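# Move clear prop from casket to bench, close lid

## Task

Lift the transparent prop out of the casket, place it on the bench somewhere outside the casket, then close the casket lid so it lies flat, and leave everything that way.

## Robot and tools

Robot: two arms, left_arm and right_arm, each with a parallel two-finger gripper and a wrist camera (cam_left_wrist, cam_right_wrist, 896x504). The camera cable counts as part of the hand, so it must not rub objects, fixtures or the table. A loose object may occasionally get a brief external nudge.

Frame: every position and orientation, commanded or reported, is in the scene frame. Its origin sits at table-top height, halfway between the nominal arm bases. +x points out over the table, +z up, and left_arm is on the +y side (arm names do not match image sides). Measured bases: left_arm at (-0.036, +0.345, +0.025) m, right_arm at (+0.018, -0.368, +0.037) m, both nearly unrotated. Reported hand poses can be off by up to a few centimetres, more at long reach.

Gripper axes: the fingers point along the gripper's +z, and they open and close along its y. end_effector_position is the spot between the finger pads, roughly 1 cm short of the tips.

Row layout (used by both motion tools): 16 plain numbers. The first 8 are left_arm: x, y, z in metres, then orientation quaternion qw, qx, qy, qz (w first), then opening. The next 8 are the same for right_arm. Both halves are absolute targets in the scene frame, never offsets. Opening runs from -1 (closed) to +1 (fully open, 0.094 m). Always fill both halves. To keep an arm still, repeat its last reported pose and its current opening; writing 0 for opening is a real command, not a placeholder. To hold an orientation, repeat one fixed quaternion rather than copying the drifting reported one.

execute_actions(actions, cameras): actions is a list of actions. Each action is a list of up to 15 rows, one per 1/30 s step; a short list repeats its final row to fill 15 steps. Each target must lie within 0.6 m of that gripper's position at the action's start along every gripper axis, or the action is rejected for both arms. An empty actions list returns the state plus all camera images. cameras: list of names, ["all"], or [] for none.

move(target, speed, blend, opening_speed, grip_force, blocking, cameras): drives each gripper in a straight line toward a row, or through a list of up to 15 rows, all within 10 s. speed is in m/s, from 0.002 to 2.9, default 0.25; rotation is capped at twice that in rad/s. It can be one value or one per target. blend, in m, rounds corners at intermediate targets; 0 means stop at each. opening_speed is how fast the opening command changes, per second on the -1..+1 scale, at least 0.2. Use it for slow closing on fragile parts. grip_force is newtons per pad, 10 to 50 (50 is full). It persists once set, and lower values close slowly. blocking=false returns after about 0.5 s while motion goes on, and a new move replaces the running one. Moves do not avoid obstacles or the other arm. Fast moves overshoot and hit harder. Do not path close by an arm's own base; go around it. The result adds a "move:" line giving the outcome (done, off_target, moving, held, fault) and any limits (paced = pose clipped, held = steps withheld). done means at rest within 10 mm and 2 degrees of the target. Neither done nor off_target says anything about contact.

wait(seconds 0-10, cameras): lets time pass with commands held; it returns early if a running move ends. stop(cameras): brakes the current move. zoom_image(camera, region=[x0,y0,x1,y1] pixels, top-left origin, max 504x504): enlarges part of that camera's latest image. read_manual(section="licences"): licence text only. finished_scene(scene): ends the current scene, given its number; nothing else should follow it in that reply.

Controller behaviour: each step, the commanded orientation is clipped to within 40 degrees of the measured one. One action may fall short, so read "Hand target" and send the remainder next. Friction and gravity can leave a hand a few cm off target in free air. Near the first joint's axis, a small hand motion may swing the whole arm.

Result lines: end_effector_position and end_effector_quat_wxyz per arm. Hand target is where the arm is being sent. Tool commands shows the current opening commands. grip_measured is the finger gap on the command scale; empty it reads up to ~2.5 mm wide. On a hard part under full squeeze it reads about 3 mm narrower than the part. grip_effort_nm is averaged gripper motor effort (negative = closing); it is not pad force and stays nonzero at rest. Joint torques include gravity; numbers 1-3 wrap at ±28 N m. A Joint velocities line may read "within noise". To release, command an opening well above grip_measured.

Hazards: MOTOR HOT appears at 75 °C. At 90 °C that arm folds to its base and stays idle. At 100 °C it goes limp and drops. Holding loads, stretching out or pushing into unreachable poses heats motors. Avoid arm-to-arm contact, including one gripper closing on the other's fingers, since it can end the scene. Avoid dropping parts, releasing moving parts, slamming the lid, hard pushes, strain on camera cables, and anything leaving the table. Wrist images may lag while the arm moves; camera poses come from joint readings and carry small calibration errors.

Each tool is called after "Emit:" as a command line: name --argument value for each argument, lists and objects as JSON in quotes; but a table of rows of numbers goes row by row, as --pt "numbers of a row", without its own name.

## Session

Emit:
move --target '[0.16,0.36,0.32,0,-0.45,0.89,0,1,0.4399,-0.3014,0.2158,0.623,-0.027,0.782,0.001,-1]' --cameras '["all"]' --speed 0.4

Scene clock: 3.00 s.
left_arm: end_effector_position=(+0.1668, +0.3590, +0.3218) grip_measured=+1.000 grip_effort_nm=0.01 end_effector_quat_wxyz=(+0.228, -0.438, +0.864, -0.098) | right_arm: end_effector_position=(+0.4385, -0.3019, +0.2203) grip_measured=-0.992 grip_effort_nm=-0.45 end_effector_quat_wxyz=(+0.627, -0.022, +0.779, +0.000)
Joint positions: left_arm=[0.021 1.071 1.553 -1.551 0.002 -0.872 0.094] | right_arm=[0.234 1.397 0.563 0.612 0.205 0.018 0]
Joint torques (N m): left_arm=[0.65 -1.24 4.63 0.99 0.02 0.09] | right_arm=[-0.43 -3.38 6.69 2.14 -0.11 -0.04]
Heat: left arm: 25 °C; right arm: 31 °C.
Hand target: left_arm +0.1605, +0.3599, +0.3194; +0.223, -0.439, +0.866, -0.094 | right_arm +0.4398, -0.3014, +0.2158; +0.623, -0.027, +0.782, +0.001
Off the commanded pose: left_arm 0.007 m, 29 deg | right_arm 0.005 m, 1 deg.
joint sent to its limit (left arm) — joint 4 (wrist pitch), lower limit. The joint targets are off in orientation, not in position.
move: off_target (left_arm)
camera_calibration:
cam_left_wrist: T_world_to_cam=[[0.711706, -0.599295, 0.366497, -0.0199422], [-0.674167, -0.729319, 0.116593, 0.373006], [0.19742, -0.33006, -0.923085, 0.471819], [0, 0, 0, 1]] pos_world=[0.172515, 0.415818, 0.399348]
cam_right_wrist: T_world_to_cam=[[0.0357749, -0.99887, 0.0312841, -0.325331], [-0.613945, -0.0466674, -0.787968, 0.463826], [0.788538, 0.00898279, -0.614921, -0.115838], [0, 0, 0, 1]] pos_world=[0.387745, -0.302278, 0.304427]

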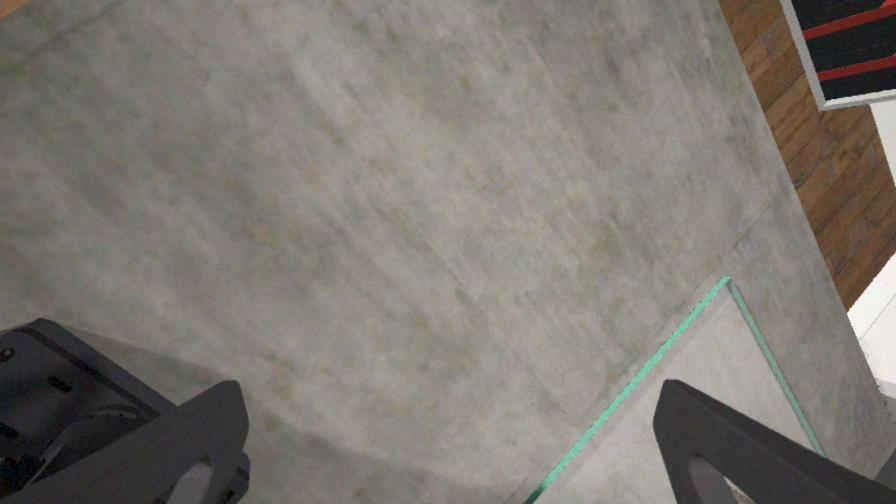

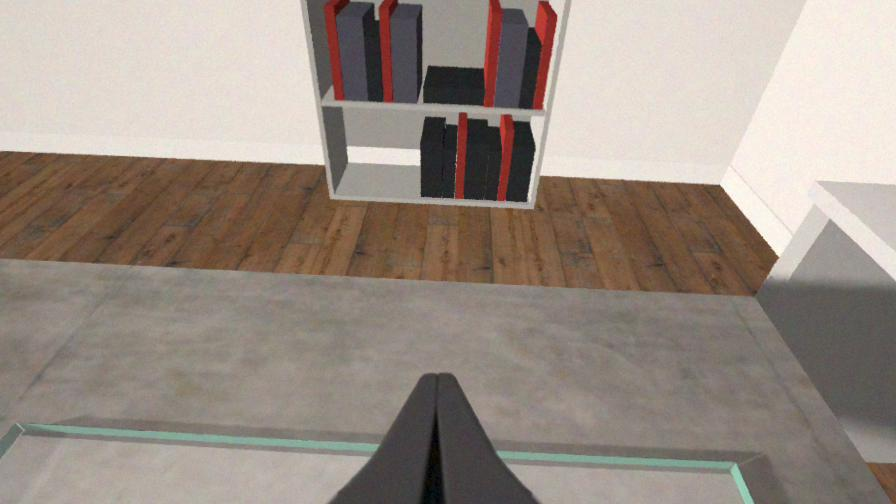

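Emit:
move --target '[0.16,0.36,0.32,0.223,-0.439,0.866,-0.094,-1,0.20,-0.36,0.33,0,0.3,0.954,0,-0.2]' --cameras '["all"]' --speed 0.4

Emit:
zoom_image --camera "cam_right_wrist" --region '[220, 100, 670, 450]'

Scene clock: 9.53 s.
left_arm: end_effector_position=(+0.1668, +0.3588, +0.3218) grip_measured=-0.976 grip_effort_nm=-1.01 end_effector_quat_wxyz=(+0.228, -0.438, +0.864, -0.098) | right_arm: end_effector_position=(+0.2043, -0.3596, +0.3350) grip_measured=-0.203 grip_effort_nm=0.12 end_effector_quat_wxyz=(+0.249, +0.283, +0.922, +0.085)
Joint positions: left_arm=[0.021 1.071 1.553 -1.551 0.002 -0.872 0.001] | right_arm=[0.039 0.998 1.518 -1.559 0.006 0.637 0.037]
Joint torques (N m): left_arm=[0.7 -1.39 4.7 0.99 0.01 0.09] | right_arm=[-0.46 0.25 4.01 1.26 -0.01 0.08]
Heat: left arm: 25 °C; right arm: 32 °C.
Hand target: left_arm +0.1602, +0.3599, +0.3199; +0.224, -0.438, +0.865, -0.094 | right_arm +0.2004, -0.3600, +0.3294; +0.237, +0.289, +0.924, +0.083
Off the commanded pose: left_arm 0.007 m, 1 deg | right_arm 0.007 m, 30 deg.
joint sent to its limit (left arm) — joint 4 (wrist pitch), lower limit. The joint targets still meet the commanded pose.
joint sent to its limit (right arm) — joint 4 (wrist pitch), lower limit. The joint targets are off in orientation, not in position.
move: off_target (right_arm)
camera_calibration:
cam_left_wrist: T_world_to_cam=[[0.711239, -0.599645, 0.366831, -0.0199814], [-0.674716, -0.728759, 0.116915, 0.372733], [0.197224, -0.330662, -0.922912, 0.471981], [0, 0, 0, 1]] pos_world=[0.172615, 0.415717, 0.399348]
cam_right_wrist: T_world_to_cam=[[-0.476386, -0.82806, -0.295589, -0.102598], [-0.866773, 0.498703, -0.000126554, 0.391649], [0.147516, 0.256148, -0.955315, 0.473824], [0, 0, 0, 1]] pos_world=[0.220698, -0.401643, 0.422374]

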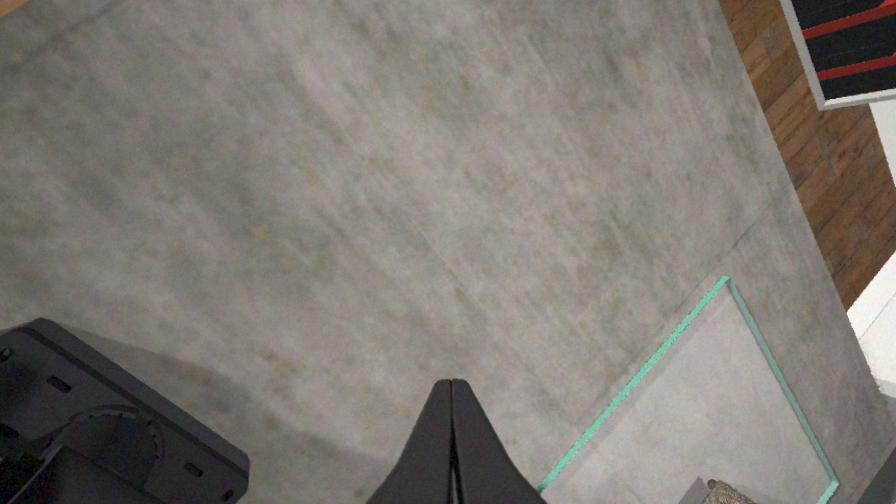

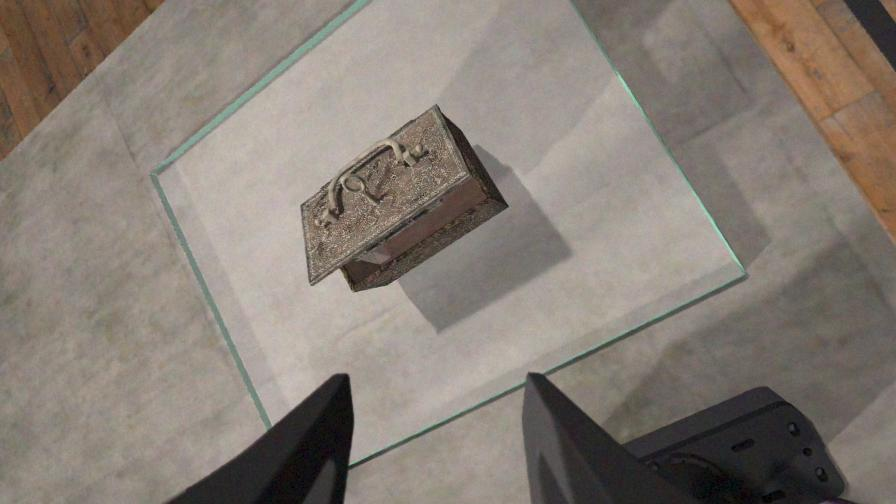

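Scaled by 1.120 from the camera's 896x504 image, which has a finer 1280x720 frame.

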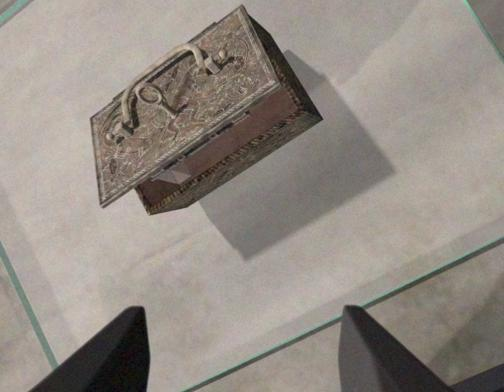

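Emit:
move --pt "0.26 0.12 0.2 0.707 0.707 0 0 -1 0.20 -0.36 0.33 0.237 0.289 0.924 0.083 -0.2" --pt "0.288 -0.135 0.108 0.707 0.707 0 0 -1 0.20 -0.36 0.33 0.237 0.289 0.924 0.083 -0.2" --blend 0.05 --speed 0.35 --cameras '["all"]'

Emit:
zoom_image --camera "cam_left_wrist" --region '[250, 50, 650, 450]'

Scene clock: 27.80 s.
left_arm: end_effector_position=(+0.2833, -0.1318, +0.1187) grip_measured=-0.976 grip_effort_nm=-1.02 end_effector_quat_wxyz=(+0.677, +0.419, -0.574, +0.194) | right_arm: end_effector_position=(+0.2043, -0.3595, +0.3350) grip_measured=-0.203 grip_effort_nm=0.12 end_effector_quat_wxyz=(+0.249, +0.283, +0.922, +0.085)
Joint positions: left_arm=[-0.709 3.023 2.844 -1.239 1.562 -2.075 0.001] | right_arm=[0.039 0.998 1.518 -1.559 0.006 0.637 0.037]
Joint torques (N m): left_arm=[0.28 -10.41 8.16 0.65 0.7 0] | right_arm=[-0.44 0.23 4.12 1.29 -0.04 0.11]
Heat: left arm: 25 °C; right arm: 32 °C.
Hand target: left_arm +0.2858, -0.1316, +0.1080; +0.678, +0.417, -0.572, +0.196 | right_arm +0.2000, -0.3599, +0.3299; +0.238, +0.289, +0.924, +0.083
Off the commanded pose: left_arm 0.012 m, 78 deg; orientation clipped | right_arm 0.007 m, 2 deg.
elbow stopped short (left arm): the move would have taken joint 3 (elbow) straighter than the controller allows.
joint sent to its limit (left arm) — joint 5 (wrist yaw), upper limit; joint 6 (wrist roll), lower limit. The joint targets are off in position and orientation.
joint sent to its limit (right arm) — joint 4 (wrist pitch), lower limit. The joint targets still meet the commanded pose.
move: off_target (left_arm); limits=paced
camera_calibration:
cam_left_wrist: T_world_to_cam=[[0.743216, -0.575509, -0.341202, -0.244395], [0.511408, 0.159851, 0.84434, -0.187702], [-0.431384, -0.80202, 0.413124, 0.0566927], [0, 0, 0, 1]] pos_world=[0.302087, -0.0651786, 0.0516754]
cam_right_wrist: T_world_to_cam=[[-0.476639, -0.827612, -0.296435, -0.101925], [-0.866635, 0.498942, 0.000477345, 0.391411], [0.147509, 0.257128, -0.955053, 0.474083], [0, 0, 0, 1]] pos_world=[0.220698, -0.401546, 0.422373]

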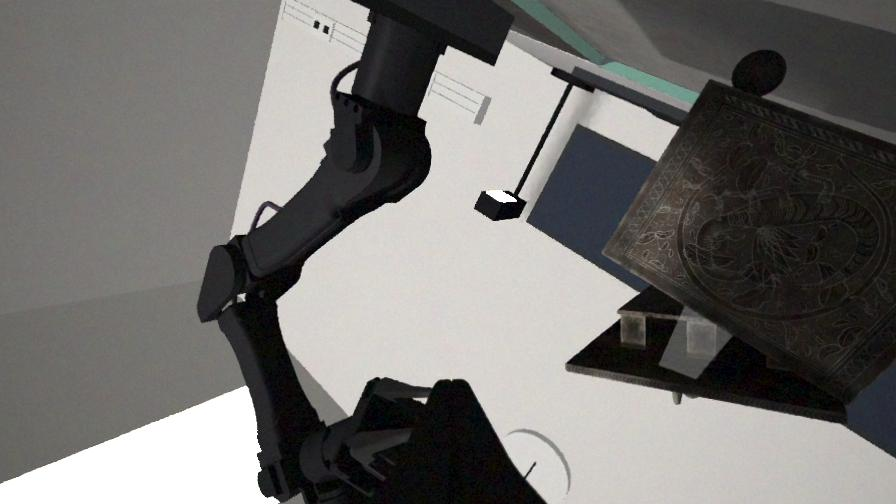

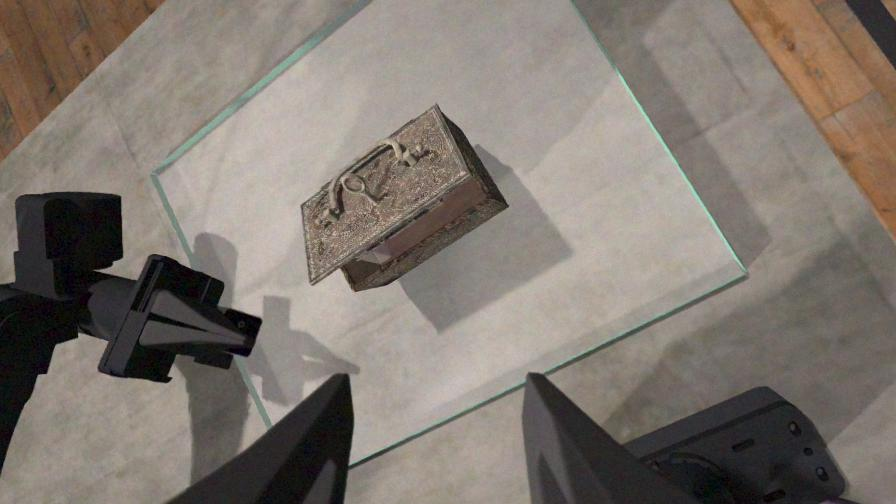

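Scaled by 1.260 from the camera's 896x504 image, which has a finer 1280x720 frame.

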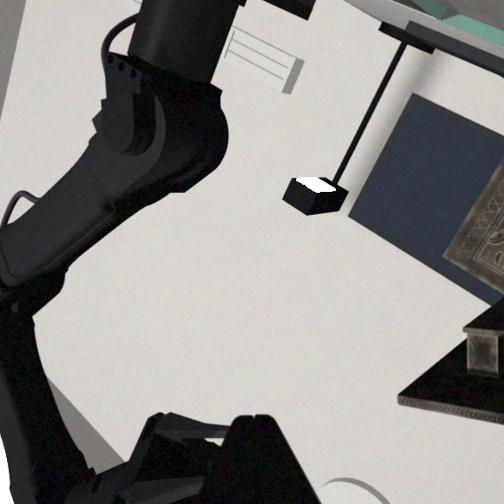

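Emit:
move --pt "0.26 0.10 0.22 0.48 0.0 -0.85 0.17 -1 0.20 -0.36 0.33 0.237 0.289 0.924 0.083 -0.2" --pt "0.19 0.33 0.32 0.224 -0.438 0.865 -0.094 -1 0.20 -0.36 0.33 0.237 0.289 0.924 0.083 -0.2" --pt "0.28 0.18 0.28 0.653 0.271 0.653 -0.271 -1 0.20 -0.36 0.33 0.237 0.289 0.924 0.083 -0.2" --blend 0.02 --speed 0.5

Scene clock: 41.83 s.
left_arm: end_effector_position=(+0.2794, +0.1781, +0.2834) grip_measured=-0.977 grip_effort_nm=-1.02 end_effector_quat_wxyz=(+0.651, +0.271, +0.654, -0.273) | right_arm: end_effector_position=(+0.2043, -0.3595, +0.3350) grip_measured=-0.203 grip_effort_nm=0.12 end_effector_quat_wxyz=(+0.249, +0.283, +0.922, +0.085)
Joint positions: left_arm=[-0.252 1.033 0.445 0.586 0.585 -0.002 0.001] | right_arm=[0.039 0.998 1.518 -1.559 0.006 0.637 0.037]
Joint torques (N m): left_arm=[0.62 -1.16 6.23 2.12 0.04 0.04] | right_arm=[-0.69 0.16 4.03 1.21 -0.04 0.1]
Heat: left arm: 26 °C; right arm: 32 °C.
Hand target: left_arm +0.2799, +0.1800, +0.2801; +0.653, +0.271, +0.653, -0.271 | right_arm +0.2000, -0.3599, +0.3299; +0.238, +0.289, +0.924, +0.083
Off the commanded pose: left_arm 0.004 m, 0 deg | right_arm 0.007 m, 2 deg.
joint sent to its limit (right arm) — joint 4 (wrist pitch), lower limit. The joint targets still meet the commanded pose.
move: done

Emit:
move --pt "0.28 0.03 0.22 0.5 0.5 0.5 -0.5 -1 0.20 -0.36 0.33 0.237 0.289 0.924 0.083 -0.2" --pt "0.288 -0.125 0.108 0.707 0.707 0 0 -1 0.20 -0.36 0.33 0.237 0.289 0.924 0.083 -0.2" --blend 0.02 --speed 0.4 --cameras '["all"]'

Scene clock: 48.40 s.
left_arm: end_effector_position=(+0.2857, -0.1218, +0.1143) grip_measured=-0.977 grip_effort_nm=-1.02 end_effector_quat_wxyz=(+0.707, +0.707, +0.000, -0.001) | right_arm: end_effector_position=(+0.2043, -0.3595, +0.3350) grip_measured=-0.203 grip_effort_nm=0.12 end_effector_quat_wxyz=(+0.249, +0.283, +0.922, +0.085)
Joint positions: left_arm=[-0.775 2.404 1.205 1.199 0.844 1.569 0.001] | right_arm=[0.039 0.998 1.518 -1.559 0.006 0.637 0.037]
Joint torques (N m): left_arm=[-0.21 -7.98 6.8 1.8 -0.03 0.04] | right_arm=[-0.49 0.13 4.18 1.25 -0.06 0.07]
Heat: left arm: 26 °C; right arm: 32 °C.
Hand target: left_arm +0.2878, -0.1248, +0.1080; +0.707, +0.707, +0.000, +0.000 | right_arm +0.2000, -0.3599, +0.3299; +0.238, +0.289, +0.924, +0.083
Off the commanded pose: left_arm 0.007 m, 0 deg | right_arm 0.007 m, 2 deg.
joint sent to its limit (right arm) — joint 4 (wrist pitch), lower limit. The joint targets still meet the commanded pose.
move: done
camera_calibration:
cam_left_wrist: T_world_to_cam=[[0.00159952, -0.000970709, -0.999998, 0.115324], [0.895037, 0.44599, 0.000998702, -0.165099], [0.445989, -0.895037, 0.00158219, -0.147337], [0, 0, 0, 1]] pos_world=[0.213296, -0.0581274, 0.115722]
cam_right_wrist: T_world_to_cam=[[-0.476639, -0.827612, -0.296435, -0.101925], [-0.866635, 0.498942, 0.000477345, 0.391411], [0.147509, 0.257128, -0.955053, 0.474083], [0, 0, 0, 1]] pos_world=[0.220698, -0.401546, 0.422373]

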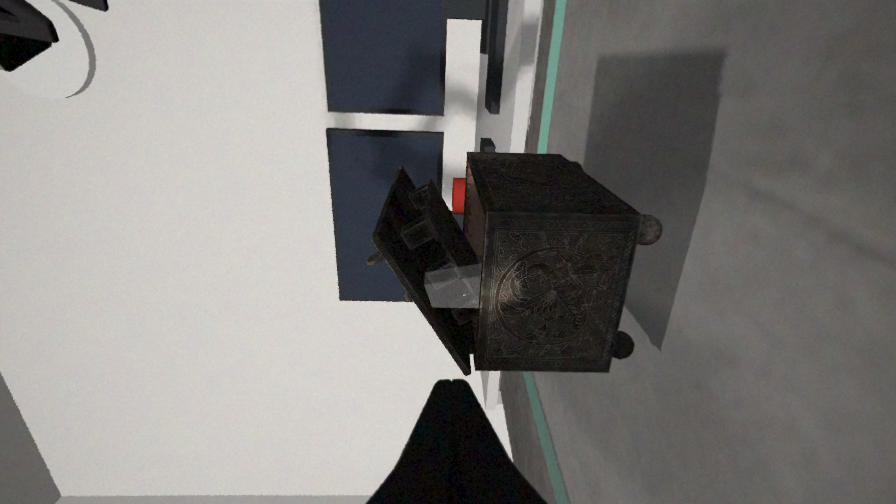

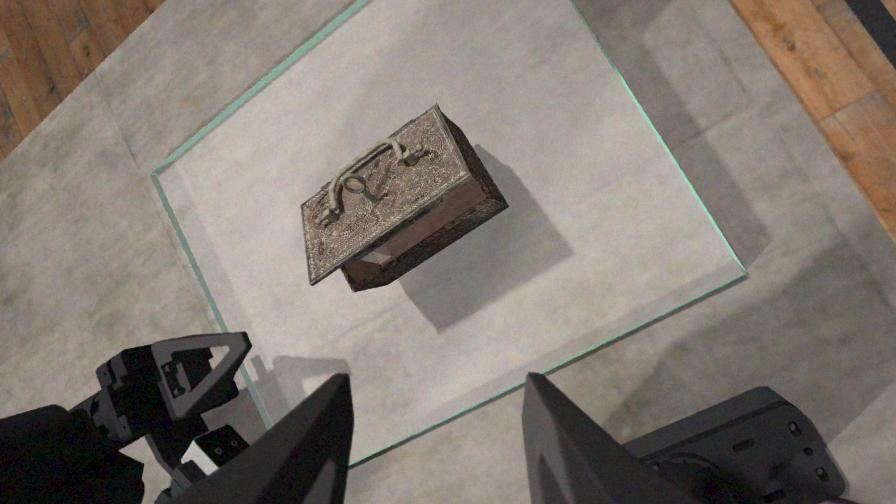

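Emit:
move --pt "0.292 -0.217 0.112 0.707 0.707 0 0 -1 0.20 -0.36 0.33 0.237 0.289 0.924 0.083 -0.2" --pt "0.304 -0.217 0.15 0.707 0.707 0 0 -1 0.20 -0.36 0.33 0.237 0.289 0.924 0.083 -0.2" --pt "0.313 -0.217 0.178 0.707 0.707 0 0 -1 0.20 -0.36 0.33 0.237 0.289 0.924 0.083 -0.2" --pt "0.341 -0.217 0.198 0.707 0.707 0 0 -1 0.20 -0.36 0.33 0.237 0.289 0.924 0.083 -0.2" --blend '[0.003,0.01,0.01,0]' --speed '[0.12,0.06,0.06,0.06]' --cameras '["all"]'

Scene clock: 62.50 s.
left_arm: end_effector_position=(+0.3400, -0.2169, +0.1776) grip_measured=-0.977 grip_effort_nm=-1.01 end_effector_quat_wxyz=(+0.701, +0.713, +0.009, -0.002) | right_arm: end_effector_position=(+0.2043, -0.3595, +0.3350) grip_measured=-0.203 grip_effort_nm=0.12 end_effector_quat_wxyz=(+0.249, +0.283, +0.922, +0.085)
Joint positions: left_arm=[-0.843 2.537 1.842 0.671 0.766 1.572 0.001] | right_arm=[0.039 0.998 1.518 -1.559 0.006 0.637 0.037]
Joint torques (N m): left_arm=[0.28 -13.82 8.96 1.52 0.15 0] | right_arm=[-0.69 0.14 4.18 1.28 -0.01 0.1]
Heat: left arm: 27 °C; right arm: 32 °C.
Hand target: left_arm +0.3408, -0.2168, +0.1979; +0.707, +0.707, +0.000, +0.000 | right_arm +0.2000, -0.3599, +0.3299; +0.238, +0.289, +0.924, +0.083
Off the commanded pose: left_arm 0.020 m, 1 deg | right_arm 0.007 m, 2 deg.
joint sent to its limit (right arm) — joint 4 (wrist pitch), lower limit. The joint targets still meet the commanded pose.
move: off_target (left_arm)
camera_calibration:
cam_left_wrist: T_world_to_cam=[[-0.0121002, 0.0162372, -0.999795, 0.186688], [0.89019, 0.455578, -0.00337481, -0.16691], [0.45543, -0.890048, -0.0199668, -0.25508], [0, 0, 0, 1]] pos_world=[0.267011, -0.154024, 0.180993]
cam_right_wrist: T_world_to_cam=[[-0.476639, -0.827612, -0.296435, -0.101925], [-0.866635, 0.498942, 0.000477345, 0.391411], [0.147509, 0.257128, -0.955053, 0.474083], [0, 0, 0, 1]] pos_world=[0.220698, -0.401546, 0.422373]

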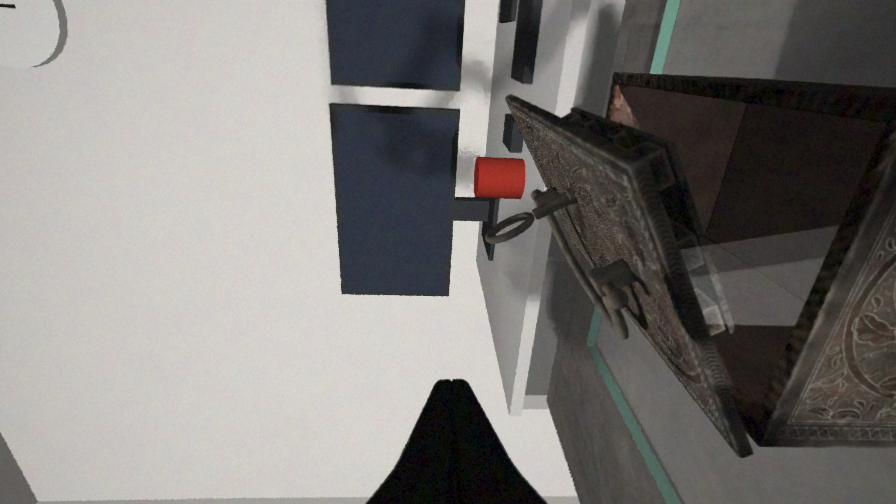

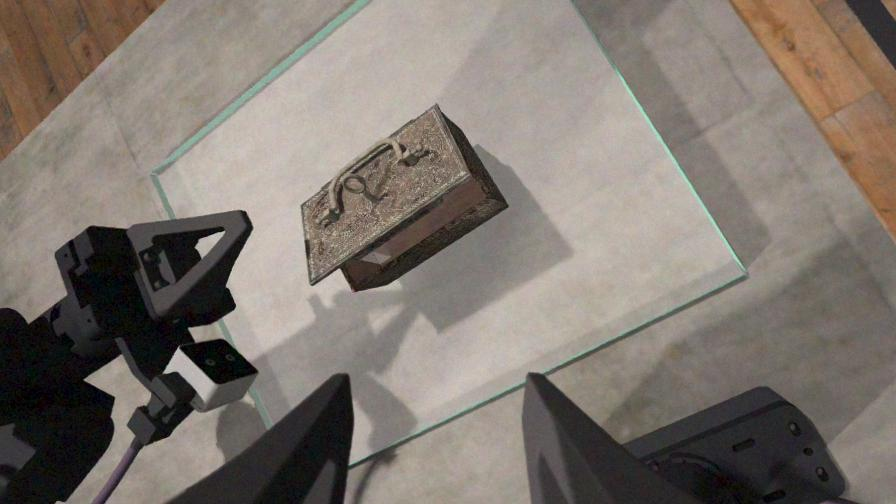

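Emit:
move --pt "0.30 -0.15 0.16 0.707 0.707 0 0 -1 0.20 -0.36 0.33 0.237 0.289 0.924 0.083 -0.2" --pt "0.292 -0.17 0.111 0.707 0.707 0 0 -1 0.20 -0.36 0.33 0.237 0.289 0.924 0.083 -0.2" --pt "0.296 -0.256 0.111 0.707 0.707 0 0 -1 0.20 -0.36 0.33 0.237 0.289 0.924 0.083 -0.2" --pt "0.306 -0.256 0.15 0.707 0.707 0 0 -1 0.20 -0.36 0.33 0.237 0.289 0.924 0.083 -0.2" --blend '[0.02,0.01,0.003,0]' --speed '[0.2,0.2,0.1,0.06]' --cameras '["all"]'

Scene clock: 77.83 s.
left_arm: end_effector_position=(+0.2980, -0.2536, +0.1215) grip_measured=-0.977 grip_effort_nm=-1.02 end_effector_quat_wxyz=(+0.696, +0.718, +0.001, -0.009) | right_arm: end_effector_position=(+0.2043, -0.3595, +0.3350) grip_measured=-0.203 grip_effort_nm=0.12 end_effector_quat_wxyz=(+0.249, +0.283, +0.922, +0.085)
Joint positions: left_arm=[-0.942 2.657 1.846 0.77 0.687 1.583 0.001] | right_arm=[0.039 0.998 1.518 -1.559 0.006 0.637 0.037]
Joint torques (N m): left_arm=[0.54 -14.65 9.24 1.6 -0.03 -0.09] | right_arm=[-0.4 0.09 4.36 1.26 0 0.08]
Heat: left arm: 28 °C; right arm: 32 °C.
Hand target: left_arm +0.3052, -0.2549, +0.1501; +0.707, +0.707, +0.000, +0.000 | right_arm +0.2000, -0.3599, +0.3299; +0.238, +0.289, +0.924, +0.083
Off the commanded pose: left_arm 0.030 m, 2 deg | right_arm 0.007 m, 2 deg.
joint sent to its limit (right arm) — joint 4 (wrist pitch), lower limit. The joint targets still meet the commanded pose.
move: off_target (left_arm)
camera_calibration:
cam_left_wrist: T_world_to_cam=[[-0.0101644, 0.0306275, -0.999479, 0.133803], [0.899351, 0.437207, 0.00425144, -0.121309], [0.43711, -0.898839, -0.0319888, -0.264974], [0, 0, 0, 1]] pos_world=[0.226282, -0.18923, 0.125773]
cam_right_wrist: T_world_to_cam=[[-0.476639, -0.827612, -0.296435, -0.101925], [-0.866635, 0.498942, 0.000477345, 0.391411], [0.147509, 0.257128, -0.955053, 0.474083], [0, 0, 0, 1]] pos_world=[0.220698, -0.401546, 0.422373]

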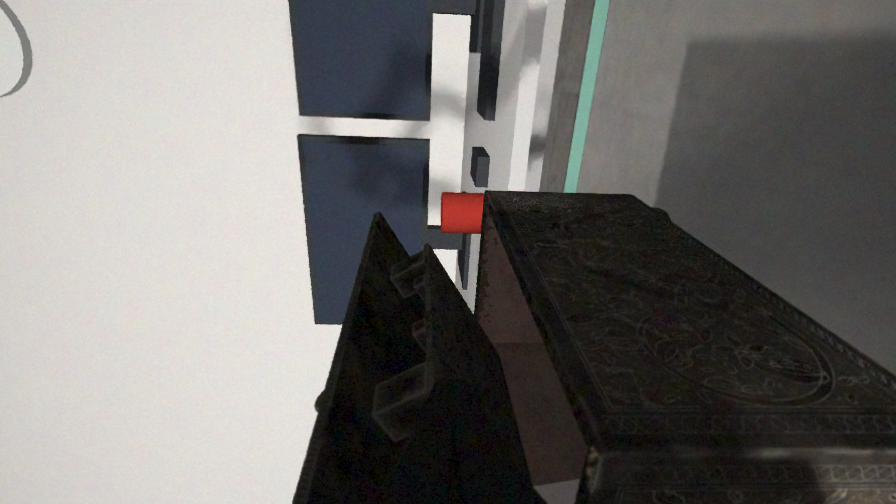

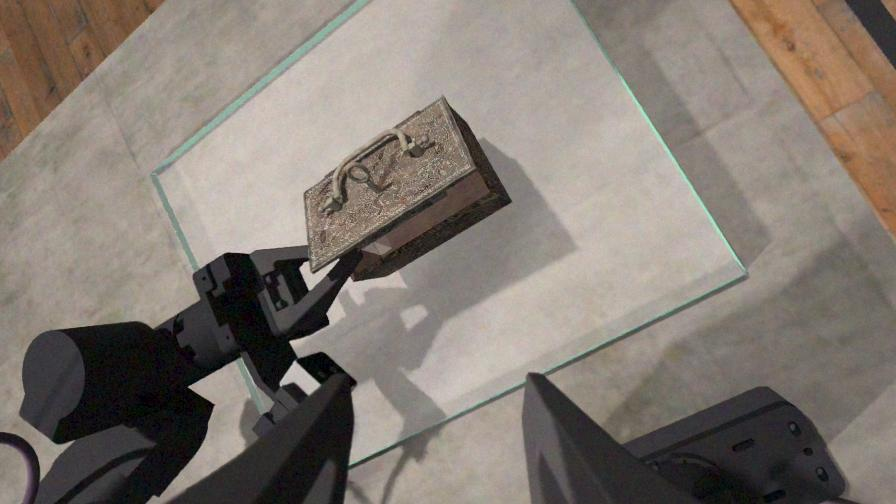

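Emit:
move --pt "0.315 -0.256 0.183 0.707 0.707 0 0 -1 0.20 -0.36 0.33 0.237 0.289 0.924 0.083 -0.2" --pt "0.346 -0.256 0.203 0.707 0.707 0 0 -1 0.20 -0.36 0.33 0.237 0.289 0.924 0.083 -0.2" --pt "0.392 -0.256 0.192 0.707 0.707 0 0 -1 0.20 -0.36 0.33 0.237 0.289 0.924 0.083 -0.2" --blend 0.01 --speed 0.06 --cameras '["all"]'

Scene clock: 83.70 s.
left_arm: end_effector_position=(+0.3906, -0.2548, +0.2091) grip_measured=-0.977 grip_effort_nm=-1.01 end_effector_quat_wxyz=(+0.714, +0.700, -0.007, +0.015) | right_arm: end_effector_position=(+0.2043, -0.3595, +0.3350) grip_measured=-0.203 grip_effort_nm=0.12 end_effector_quat_wxyz=(+0.249, +0.283, +0.922, +0.085)
Joint positions: left_arm=[-0.827 2.868 2.583 0.315 0.779 1.58 0.001] | right_arm=[0.039 0.998 1.518 -1.559 0.006 0.637 0.037]
Joint torques (N m): left_arm=[0.23 -10.93 9.84 1.5 0.12 -0.07] | right_arm=[-0.43 0.12 4.01 1.28 -0.03 0.1]
Heat: left arm: 29 °C; right arm: 32 °C.
Hand target: left_arm +0.3917, -0.2555, +0.1918; +0.707, +0.707, +0.001, +0.001 | right_arm +0.2000, -0.3599, +0.3299; +0.238, +0.289, +0.924, +0.083
Off the commanded pose: left_arm 0.017 m, 2 deg | right_arm 0.007 m, 2 deg.
joint sent to its limit (right arm) — joint 4 (wrist pitch), lower limit. The joint targets still meet the commanded pose.
move: off_target (left_arm)
camera_calibration:
cam_left_wrist: T_world_to_cam=[[0.0337877, -0.0218371, -0.99919, 0.191774], [0.888781, 0.457894, 0.0200471, -0.198286], [0.457085, -0.888739, 0.0348796, -0.323047], [0, 0, 0, 1]] pos_world=[0.317413, -0.192123, 0.206862]
cam_right_wrist: T_world_to_cam=[[-0.476639, -0.827612, -0.296435, -0.101925], [-0.866635, 0.498942, 0.000477345, 0.391411], [0.147509, 0.257128, -0.955053, 0.474083], [0, 0, 0, 1]] pos_world=[0.220698, -0.401546, 0.422373]

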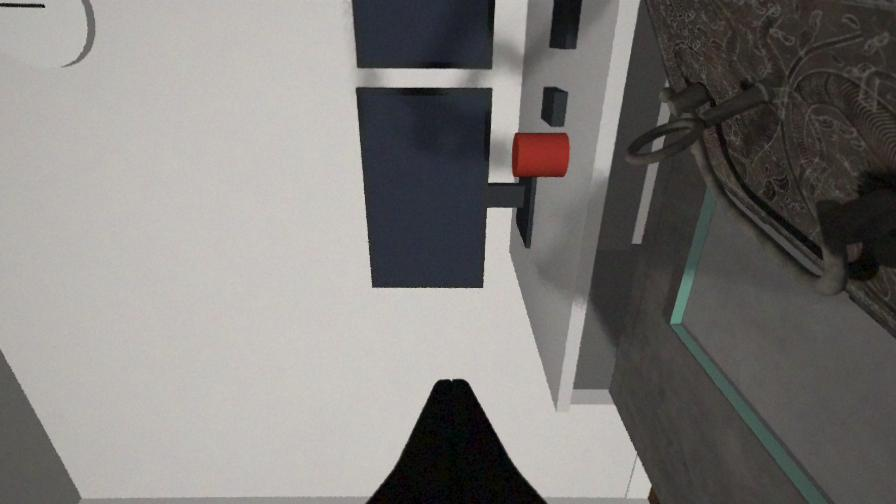

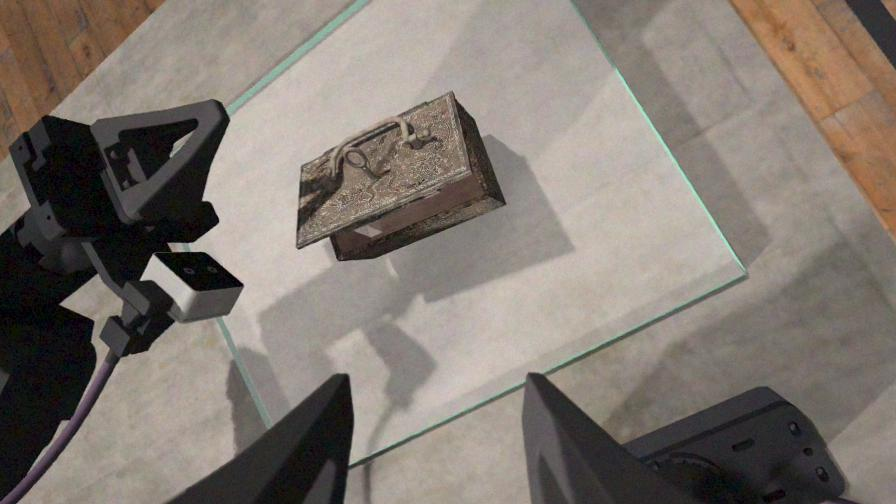

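Emit:
move --pt "0.40 -0.16 0.21 0.704 0.704 -0.068 -0.068 -1 0.20 -0.36 0.33 0.237 0.289 0.924 0.083 -0.2" --pt "0.343 -0.165 0.107 0.704 0.704 -0.068 -0.068 -1 0.20 -0.36 0.33 0.237 0.289 0.924 0.083 -0.2" --pt "0.328 -0.2525 0.107 0.704 0.704 -0.068 -0.068 -1 0.20 -0.36 0.33 0.237 0.289 0.924 0.083 -0.2" --blend 0.01 --speed '[0.2,0.15,0.1]' --cameras '["all"]'

Emit:
zoom_image --camera "cam_right_wrist" --region '[250, 80, 530, 300]'

Scene clock: 99.37 s.
left_arm: end_effector_position=(+0.3245, -0.2493, +0.1201) grip_measured=-0.977 grip_effort_nm=-1.02 end_effector_quat_wxyz=(+0.709, +0.698, -0.081, -0.061) | right_arm: end_effector_position=(+0.2043, -0.3595, +0.3350) grip_measured=-0.203 grip_effort_nm=0.12 end_effector_quat_wxyz=(+0.249, +0.283, +0.922, +0.085)
Joint positions: left_arm=[-0.859 2.861 2.214 0.669 0.961 1.583 0.001] | right_arm=[0.039 0.998 1.518 -1.559 0.006 0.637 0.037]
Joint torques (N m): left_arm=[-0.09 -10.7 9.59 1.42 -0.13 -0.09] | right_arm=[-0.44 0.31 4.14 1.29 -0.08 0.07]
Heat: left arm: 29 °C; right arm: 32 °C.
Hand target: left_arm +0.3275, -0.2516, +0.1069; +0.704, +0.704, -0.068, -0.067 | right_arm +0.2000, -0.3599, +0.3299; +0.238, +0.289, +0.924, +0.083
Off the commanded pose: left_arm 0.014 m, 2 deg | right_arm 0.007 m, 2 deg.
joint sent to its limit (right arm) — joint 4 (wrist pitch), lower limit. The joint targets still meet the commanded pose.
move: off_target (left_arm)
camera_calibration:
cam_left_wrist: T_world_to_cam=[[0.0301154, -0.0198978, -0.999348, 0.10682], [0.965483, 0.259365, 0.0239308, -0.215216], [0.258719, -0.965574, 0.0270218, -0.238617], [0, 0, 0, 1]] pos_world=[0.266305, -0.172457, 0.118349]
cam_right_wrist: T_world_to_cam=[[-0.476639, -0.827612, -0.296435, -0.101925], [-0.866635, 0.498942, 0.000477345, 0.391411], [0.147509, 0.257128, -0.955053, 0.474083], [0, 0, 0, 1]] pos_world=[0.220698, -0.401546, 0.422373]

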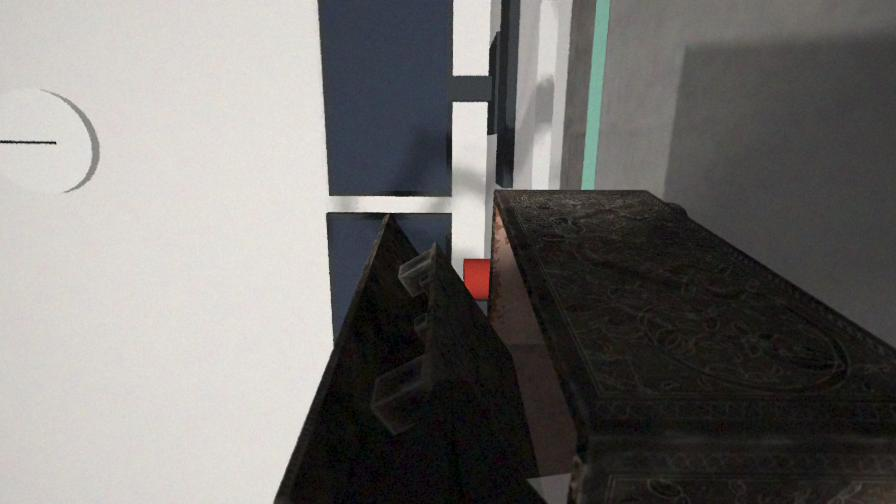

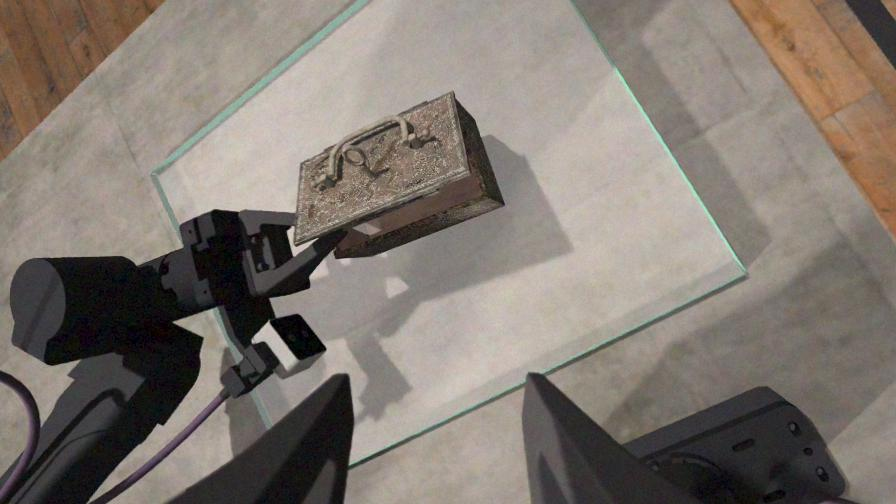

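Scaled by 1.800 from the camera's 896x504 image, which has a finer 1280x720 frame.

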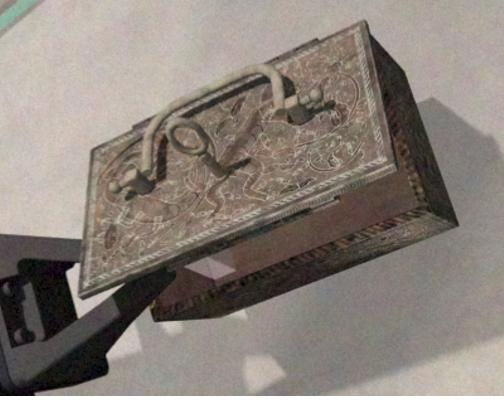

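Emit:
move --pt "0.330 -0.2535 0.14 0.704 0.704 -0.068 -0.068 -1 0.20 -0.36 0.33 0.237 0.289 0.924 0.083 -0.2" --pt "0.338 -0.2555 0.168 0.704 0.704 -0.068 -0.068 -1 0.20 -0.36 0.33 0.237 0.289 0.924 0.083 -0.2" --blend 0.01 --speed 0.06 --cameras '["all"]'

Scene clock: 105.40 s.
left_arm: end_effector_position=(+0.3320, -0.2521, +0.1239) grip_measured=-0.977 grip_effort_nm=-1.02 end_effector_quat_wxyz=(+0.686, +0.720, -0.054, -0.089) | right_arm: end_effector_position=(+0.2043, -0.3595, +0.3350) grip_measured=-0.203 grip_effort_nm=0.12 end_effector_quat_wxyz=(+0.249, +0.283, +0.922, +0.085)
Joint positions: left_arm=[-0.853 2.861 2.301 0.486 0.967 1.578 0.001] | right_arm=[0.039 0.998 1.518 -1.559 0.006 0.637 0.037]
Joint torques (N m): left_arm=[0.17 -16.81 10.22 1.63 -0.04 -0.05] | right_arm=[-0.55 0.12 3.92 1.27 -0.05 0.06]
Heat: left arm: 29 °C; right arm: 32 °C.
Hand target: left_arm +0.3365, -0.2537, +0.1677; +0.704, +0.704, -0.068, -0.068 | right_arm +0.2000, -0.3599, +0.3299; +0.238, +0.289, +0.924, +0.083
Off the commanded pose: left_arm 0.045 m, 4 deg | right_arm 0.007 m, 2 deg.
joint sent to its limit (right arm) — joint 4 (wrist pitch), lower limit. The joint targets still meet the commanded pose.
move: off_target (left_arm)
camera_calibration:
cam_left_wrist: T_world_to_cam=[[-0.0418065, 0.0508664, -0.99783, 0.151944], [0.965528, 0.258869, -0.0272567, -0.215641], [0.256921, -0.964572, -0.0599354, -0.231762], [0, 0, 0, 1]] pos_world=[0.274104, -0.175457, 0.131845]
cam_right_wrist: T_world_to_cam=[[-0.476639, -0.827612, -0.296435, -0.101925], [-0.866635, 0.498942, 0.000477345, 0.391411], [0.147509, 0.257128, -0.955053, 0.474083], [0, 0, 0, 1]] pos_world=[0.220698, -0.401546, 0.422373]

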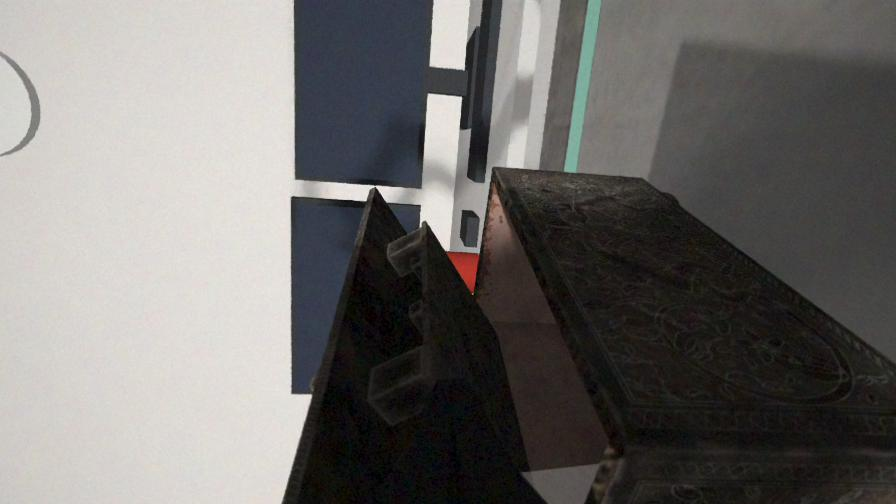

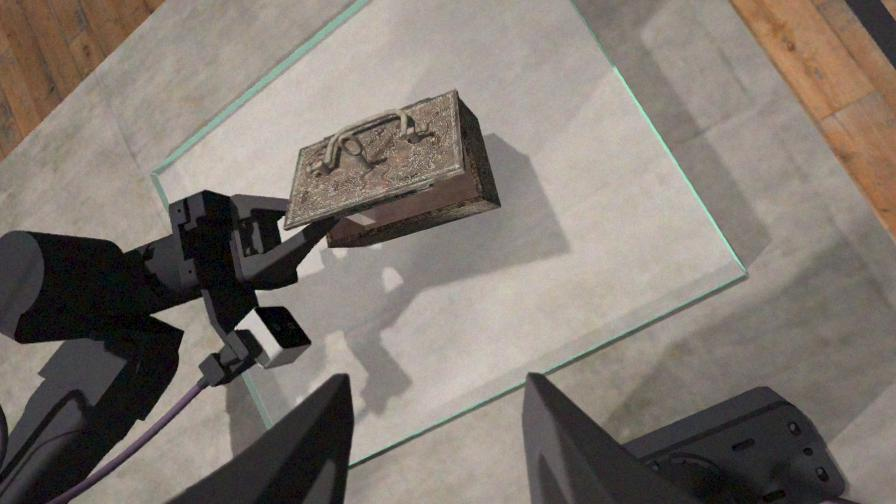

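Emit:
move --pt "0.328 -0.254 0.20 0.704 0.704 -0.068 -0.068 -1 0.20 -0.36 0.33 0.237 0.289 0.924 0.083 -0.2" --speed 0.06 --cameras '["all"]'

Scene clock: 109.83 s.
left_arm: end_effector_position=(+0.3339, -0.2520, +0.1681) grip_measured=-0.977 grip_effort_nm=-1.02 end_effector_quat_wxyz=(+0.696, +0.712, -0.060, -0.074) | right_arm: end_effector_position=(+0.2043, -0.3595, +0.3350) grip_measured=-0.203 grip_effort_nm=0.12 end_effector_quat_wxyz=(+0.249, +0.283, +0.922, +0.085)
Joint positions: left_arm=[-0.853 2.784 2.297 0.453 0.954 1.578 0.001] | right_arm=[0.039 0.998 1.518 -1.559 0.006 0.637 0.037]
Joint torques (N m): left_arm=[-0.83 -17.42 7.05 1.5 -0.02 -0.05] | right_arm=[-0.43 -0.09 4.18 1.27 -0.07 0.08]
Heat: left arm: 31 °C; right arm: 32 °C.
Hand target: left_arm +0.3277, -0.2538, +0.1995; +0.704, +0.704, -0.068, -0.069 | right_arm +0.2000, -0.3599, +0.3299; +0.238, +0.289, +0.924, +0.083
Off the commanded pose: left_arm 0.033 m, 2 deg | right_arm 0.007 m, 2 deg.
joint sent to its limit (right arm) — joint 4 (wrist pitch), lower limit. The joint targets still meet the commanded pose.
move: off_target (left_arm)
camera_calibration:
cam_left_wrist: T_world_to_cam=[[-0.0137566, 0.0217949, -0.999668, 0.179645], [0.962395, 0.271554, -0.00732327, -0.215352], [0.271304, -0.962176, -0.024711, -0.239584], [0, 0, 0, 1]] pos_world=[0.274725, -0.175958, 0.172088]
cam_right_wrist: T_world_to_cam=[[-0.476639, -0.827612, -0.296435, -0.101925], [-0.866635, 0.498942, 0.000477345, 0.391411], [0.147509, 0.257128, -0.955053, 0.474083], [0, 0, 0, 1]] pos_world=[0.220698, -0.401546, 0.422373]

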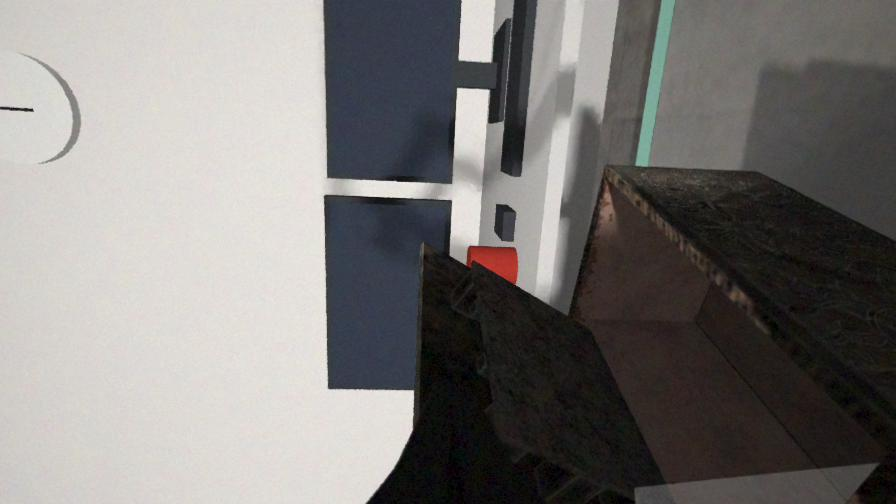

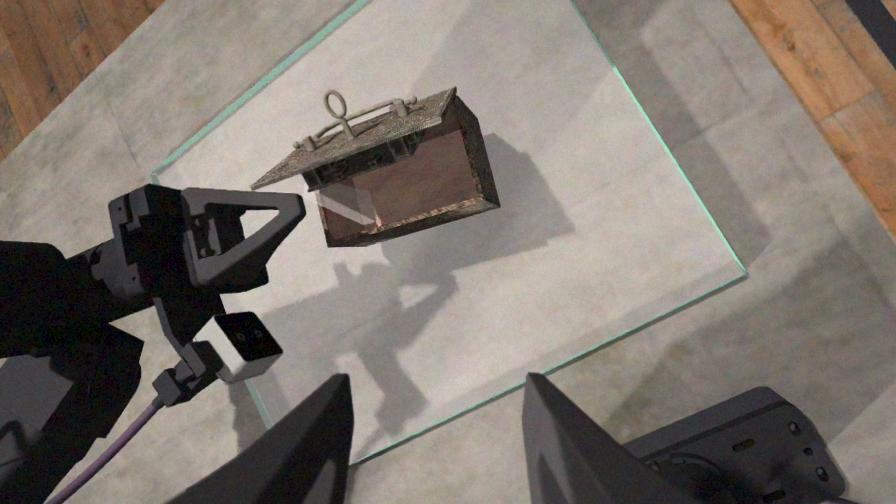

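Lid lifting nicely; keep following the arc.

Emit:
move --pt "0.365 -0.262 0.21 0.704 0.704 -0.068 -0.068 -1 0.20 -0.36 0.33 0.237 0.289 0.924 0.083 -0.2" --pt "0.41 -0.27 0.208 0.704 0.704 -0.068 -0.068 -1 0.20 -0.36 0.33 0.237 0.289 0.924 0.083 -0.2" --speed 0.06 --blend 0.01 --cameras '["all"]'

Scene clock: 115.17 s.
left_arm: end_effector_position=(+0.4109, -0.2640, +0.2178) grip_measured=-0.977 grip_effort_nm=-1.01 end_effector_quat_wxyz=(+0.722, +0.689, +0.047, +0.051) | right_arm: end_effector_position=(+0.2043, -0.3595, +0.3350) grip_measured=-0.203 grip_effort_nm=0.12 end_effector_quat_wxyz=(+0.249, +0.283, +0.922, +0.085)
Joint positions: left_arm=[-0.843 2.991 2.839 0.211 0.635 1.54 0.001] | right_arm=[0.039 0.998 1.518 -1.559 0.006 0.637 0.037]
Joint torques (N m): left_arm=[-0.65 -11.19 9.78 2 -0.04 -0.1] | right_arm=[-0.57 0.23 4.16 1.23 -0.04 0.06]
Heat: left arm: 32 °C; right arm: 32 °C.
Hand target: left_arm +0.4082, -0.2679, +0.2077; +0.724, +0.686, +0.048, +0.047 | right_arm +0.2000, -0.3599, +0.3299; +0.238, +0.289, +0.924, +0.083
Off the commanded pose: left_arm 0.012 m, 19 deg | right_arm 0.007 m, 2 deg.
elbow stopped short (left arm): the move would have taken joint 3 (elbow) straighter than the controller allows.
joint sent to its limit (right arm) — joint 4 (wrist pitch), lower limit. The joint targets still meet the commanded pose.
move: off_target (left_arm)
camera_calibration:
cam_left_wrist: T_world_to_cam=[[0.013667, -0.0468069, -0.99881, 0.201139], [0.823834, 0.566624, -0.0152808, -0.149294], [0.566666, -0.822646, 0.0463052, -0.370849], [0, 0, 0, 1]] pos_world=[0.330392, -0.211069, 0.215791]
cam_right_wrist: T_world_to_cam=[[-0.476639, -0.827612, -0.296435, -0.101925], [-0.866635, 0.498942, 0.000477345, 0.391411], [0.147509, 0.257128, -0.955053, 0.474083], [0, 0, 0, 1]] pos_world=[0.220698, -0.401546, 0.422373]

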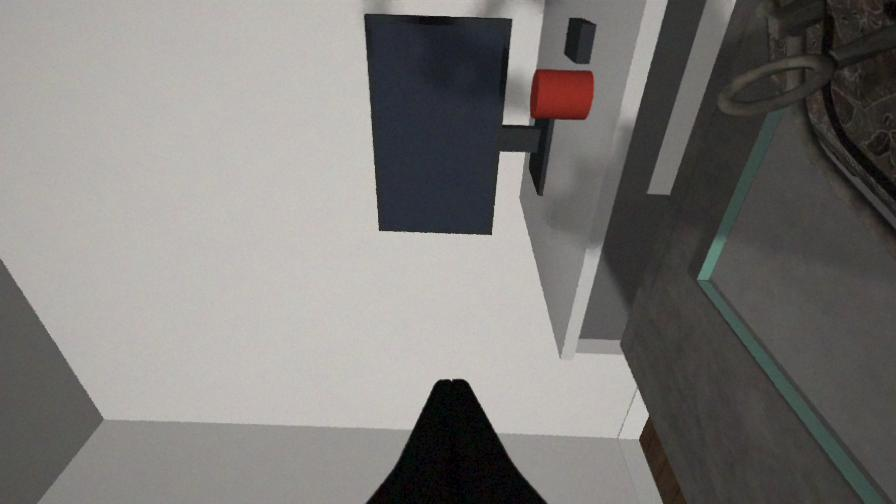

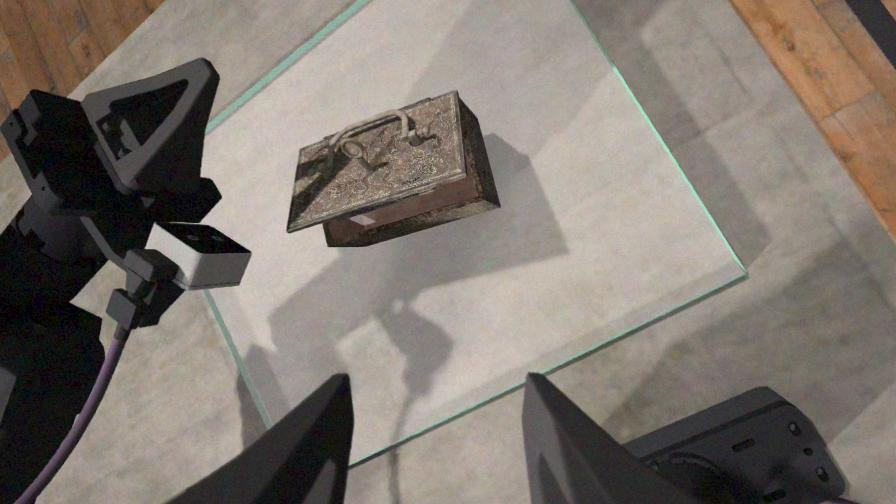

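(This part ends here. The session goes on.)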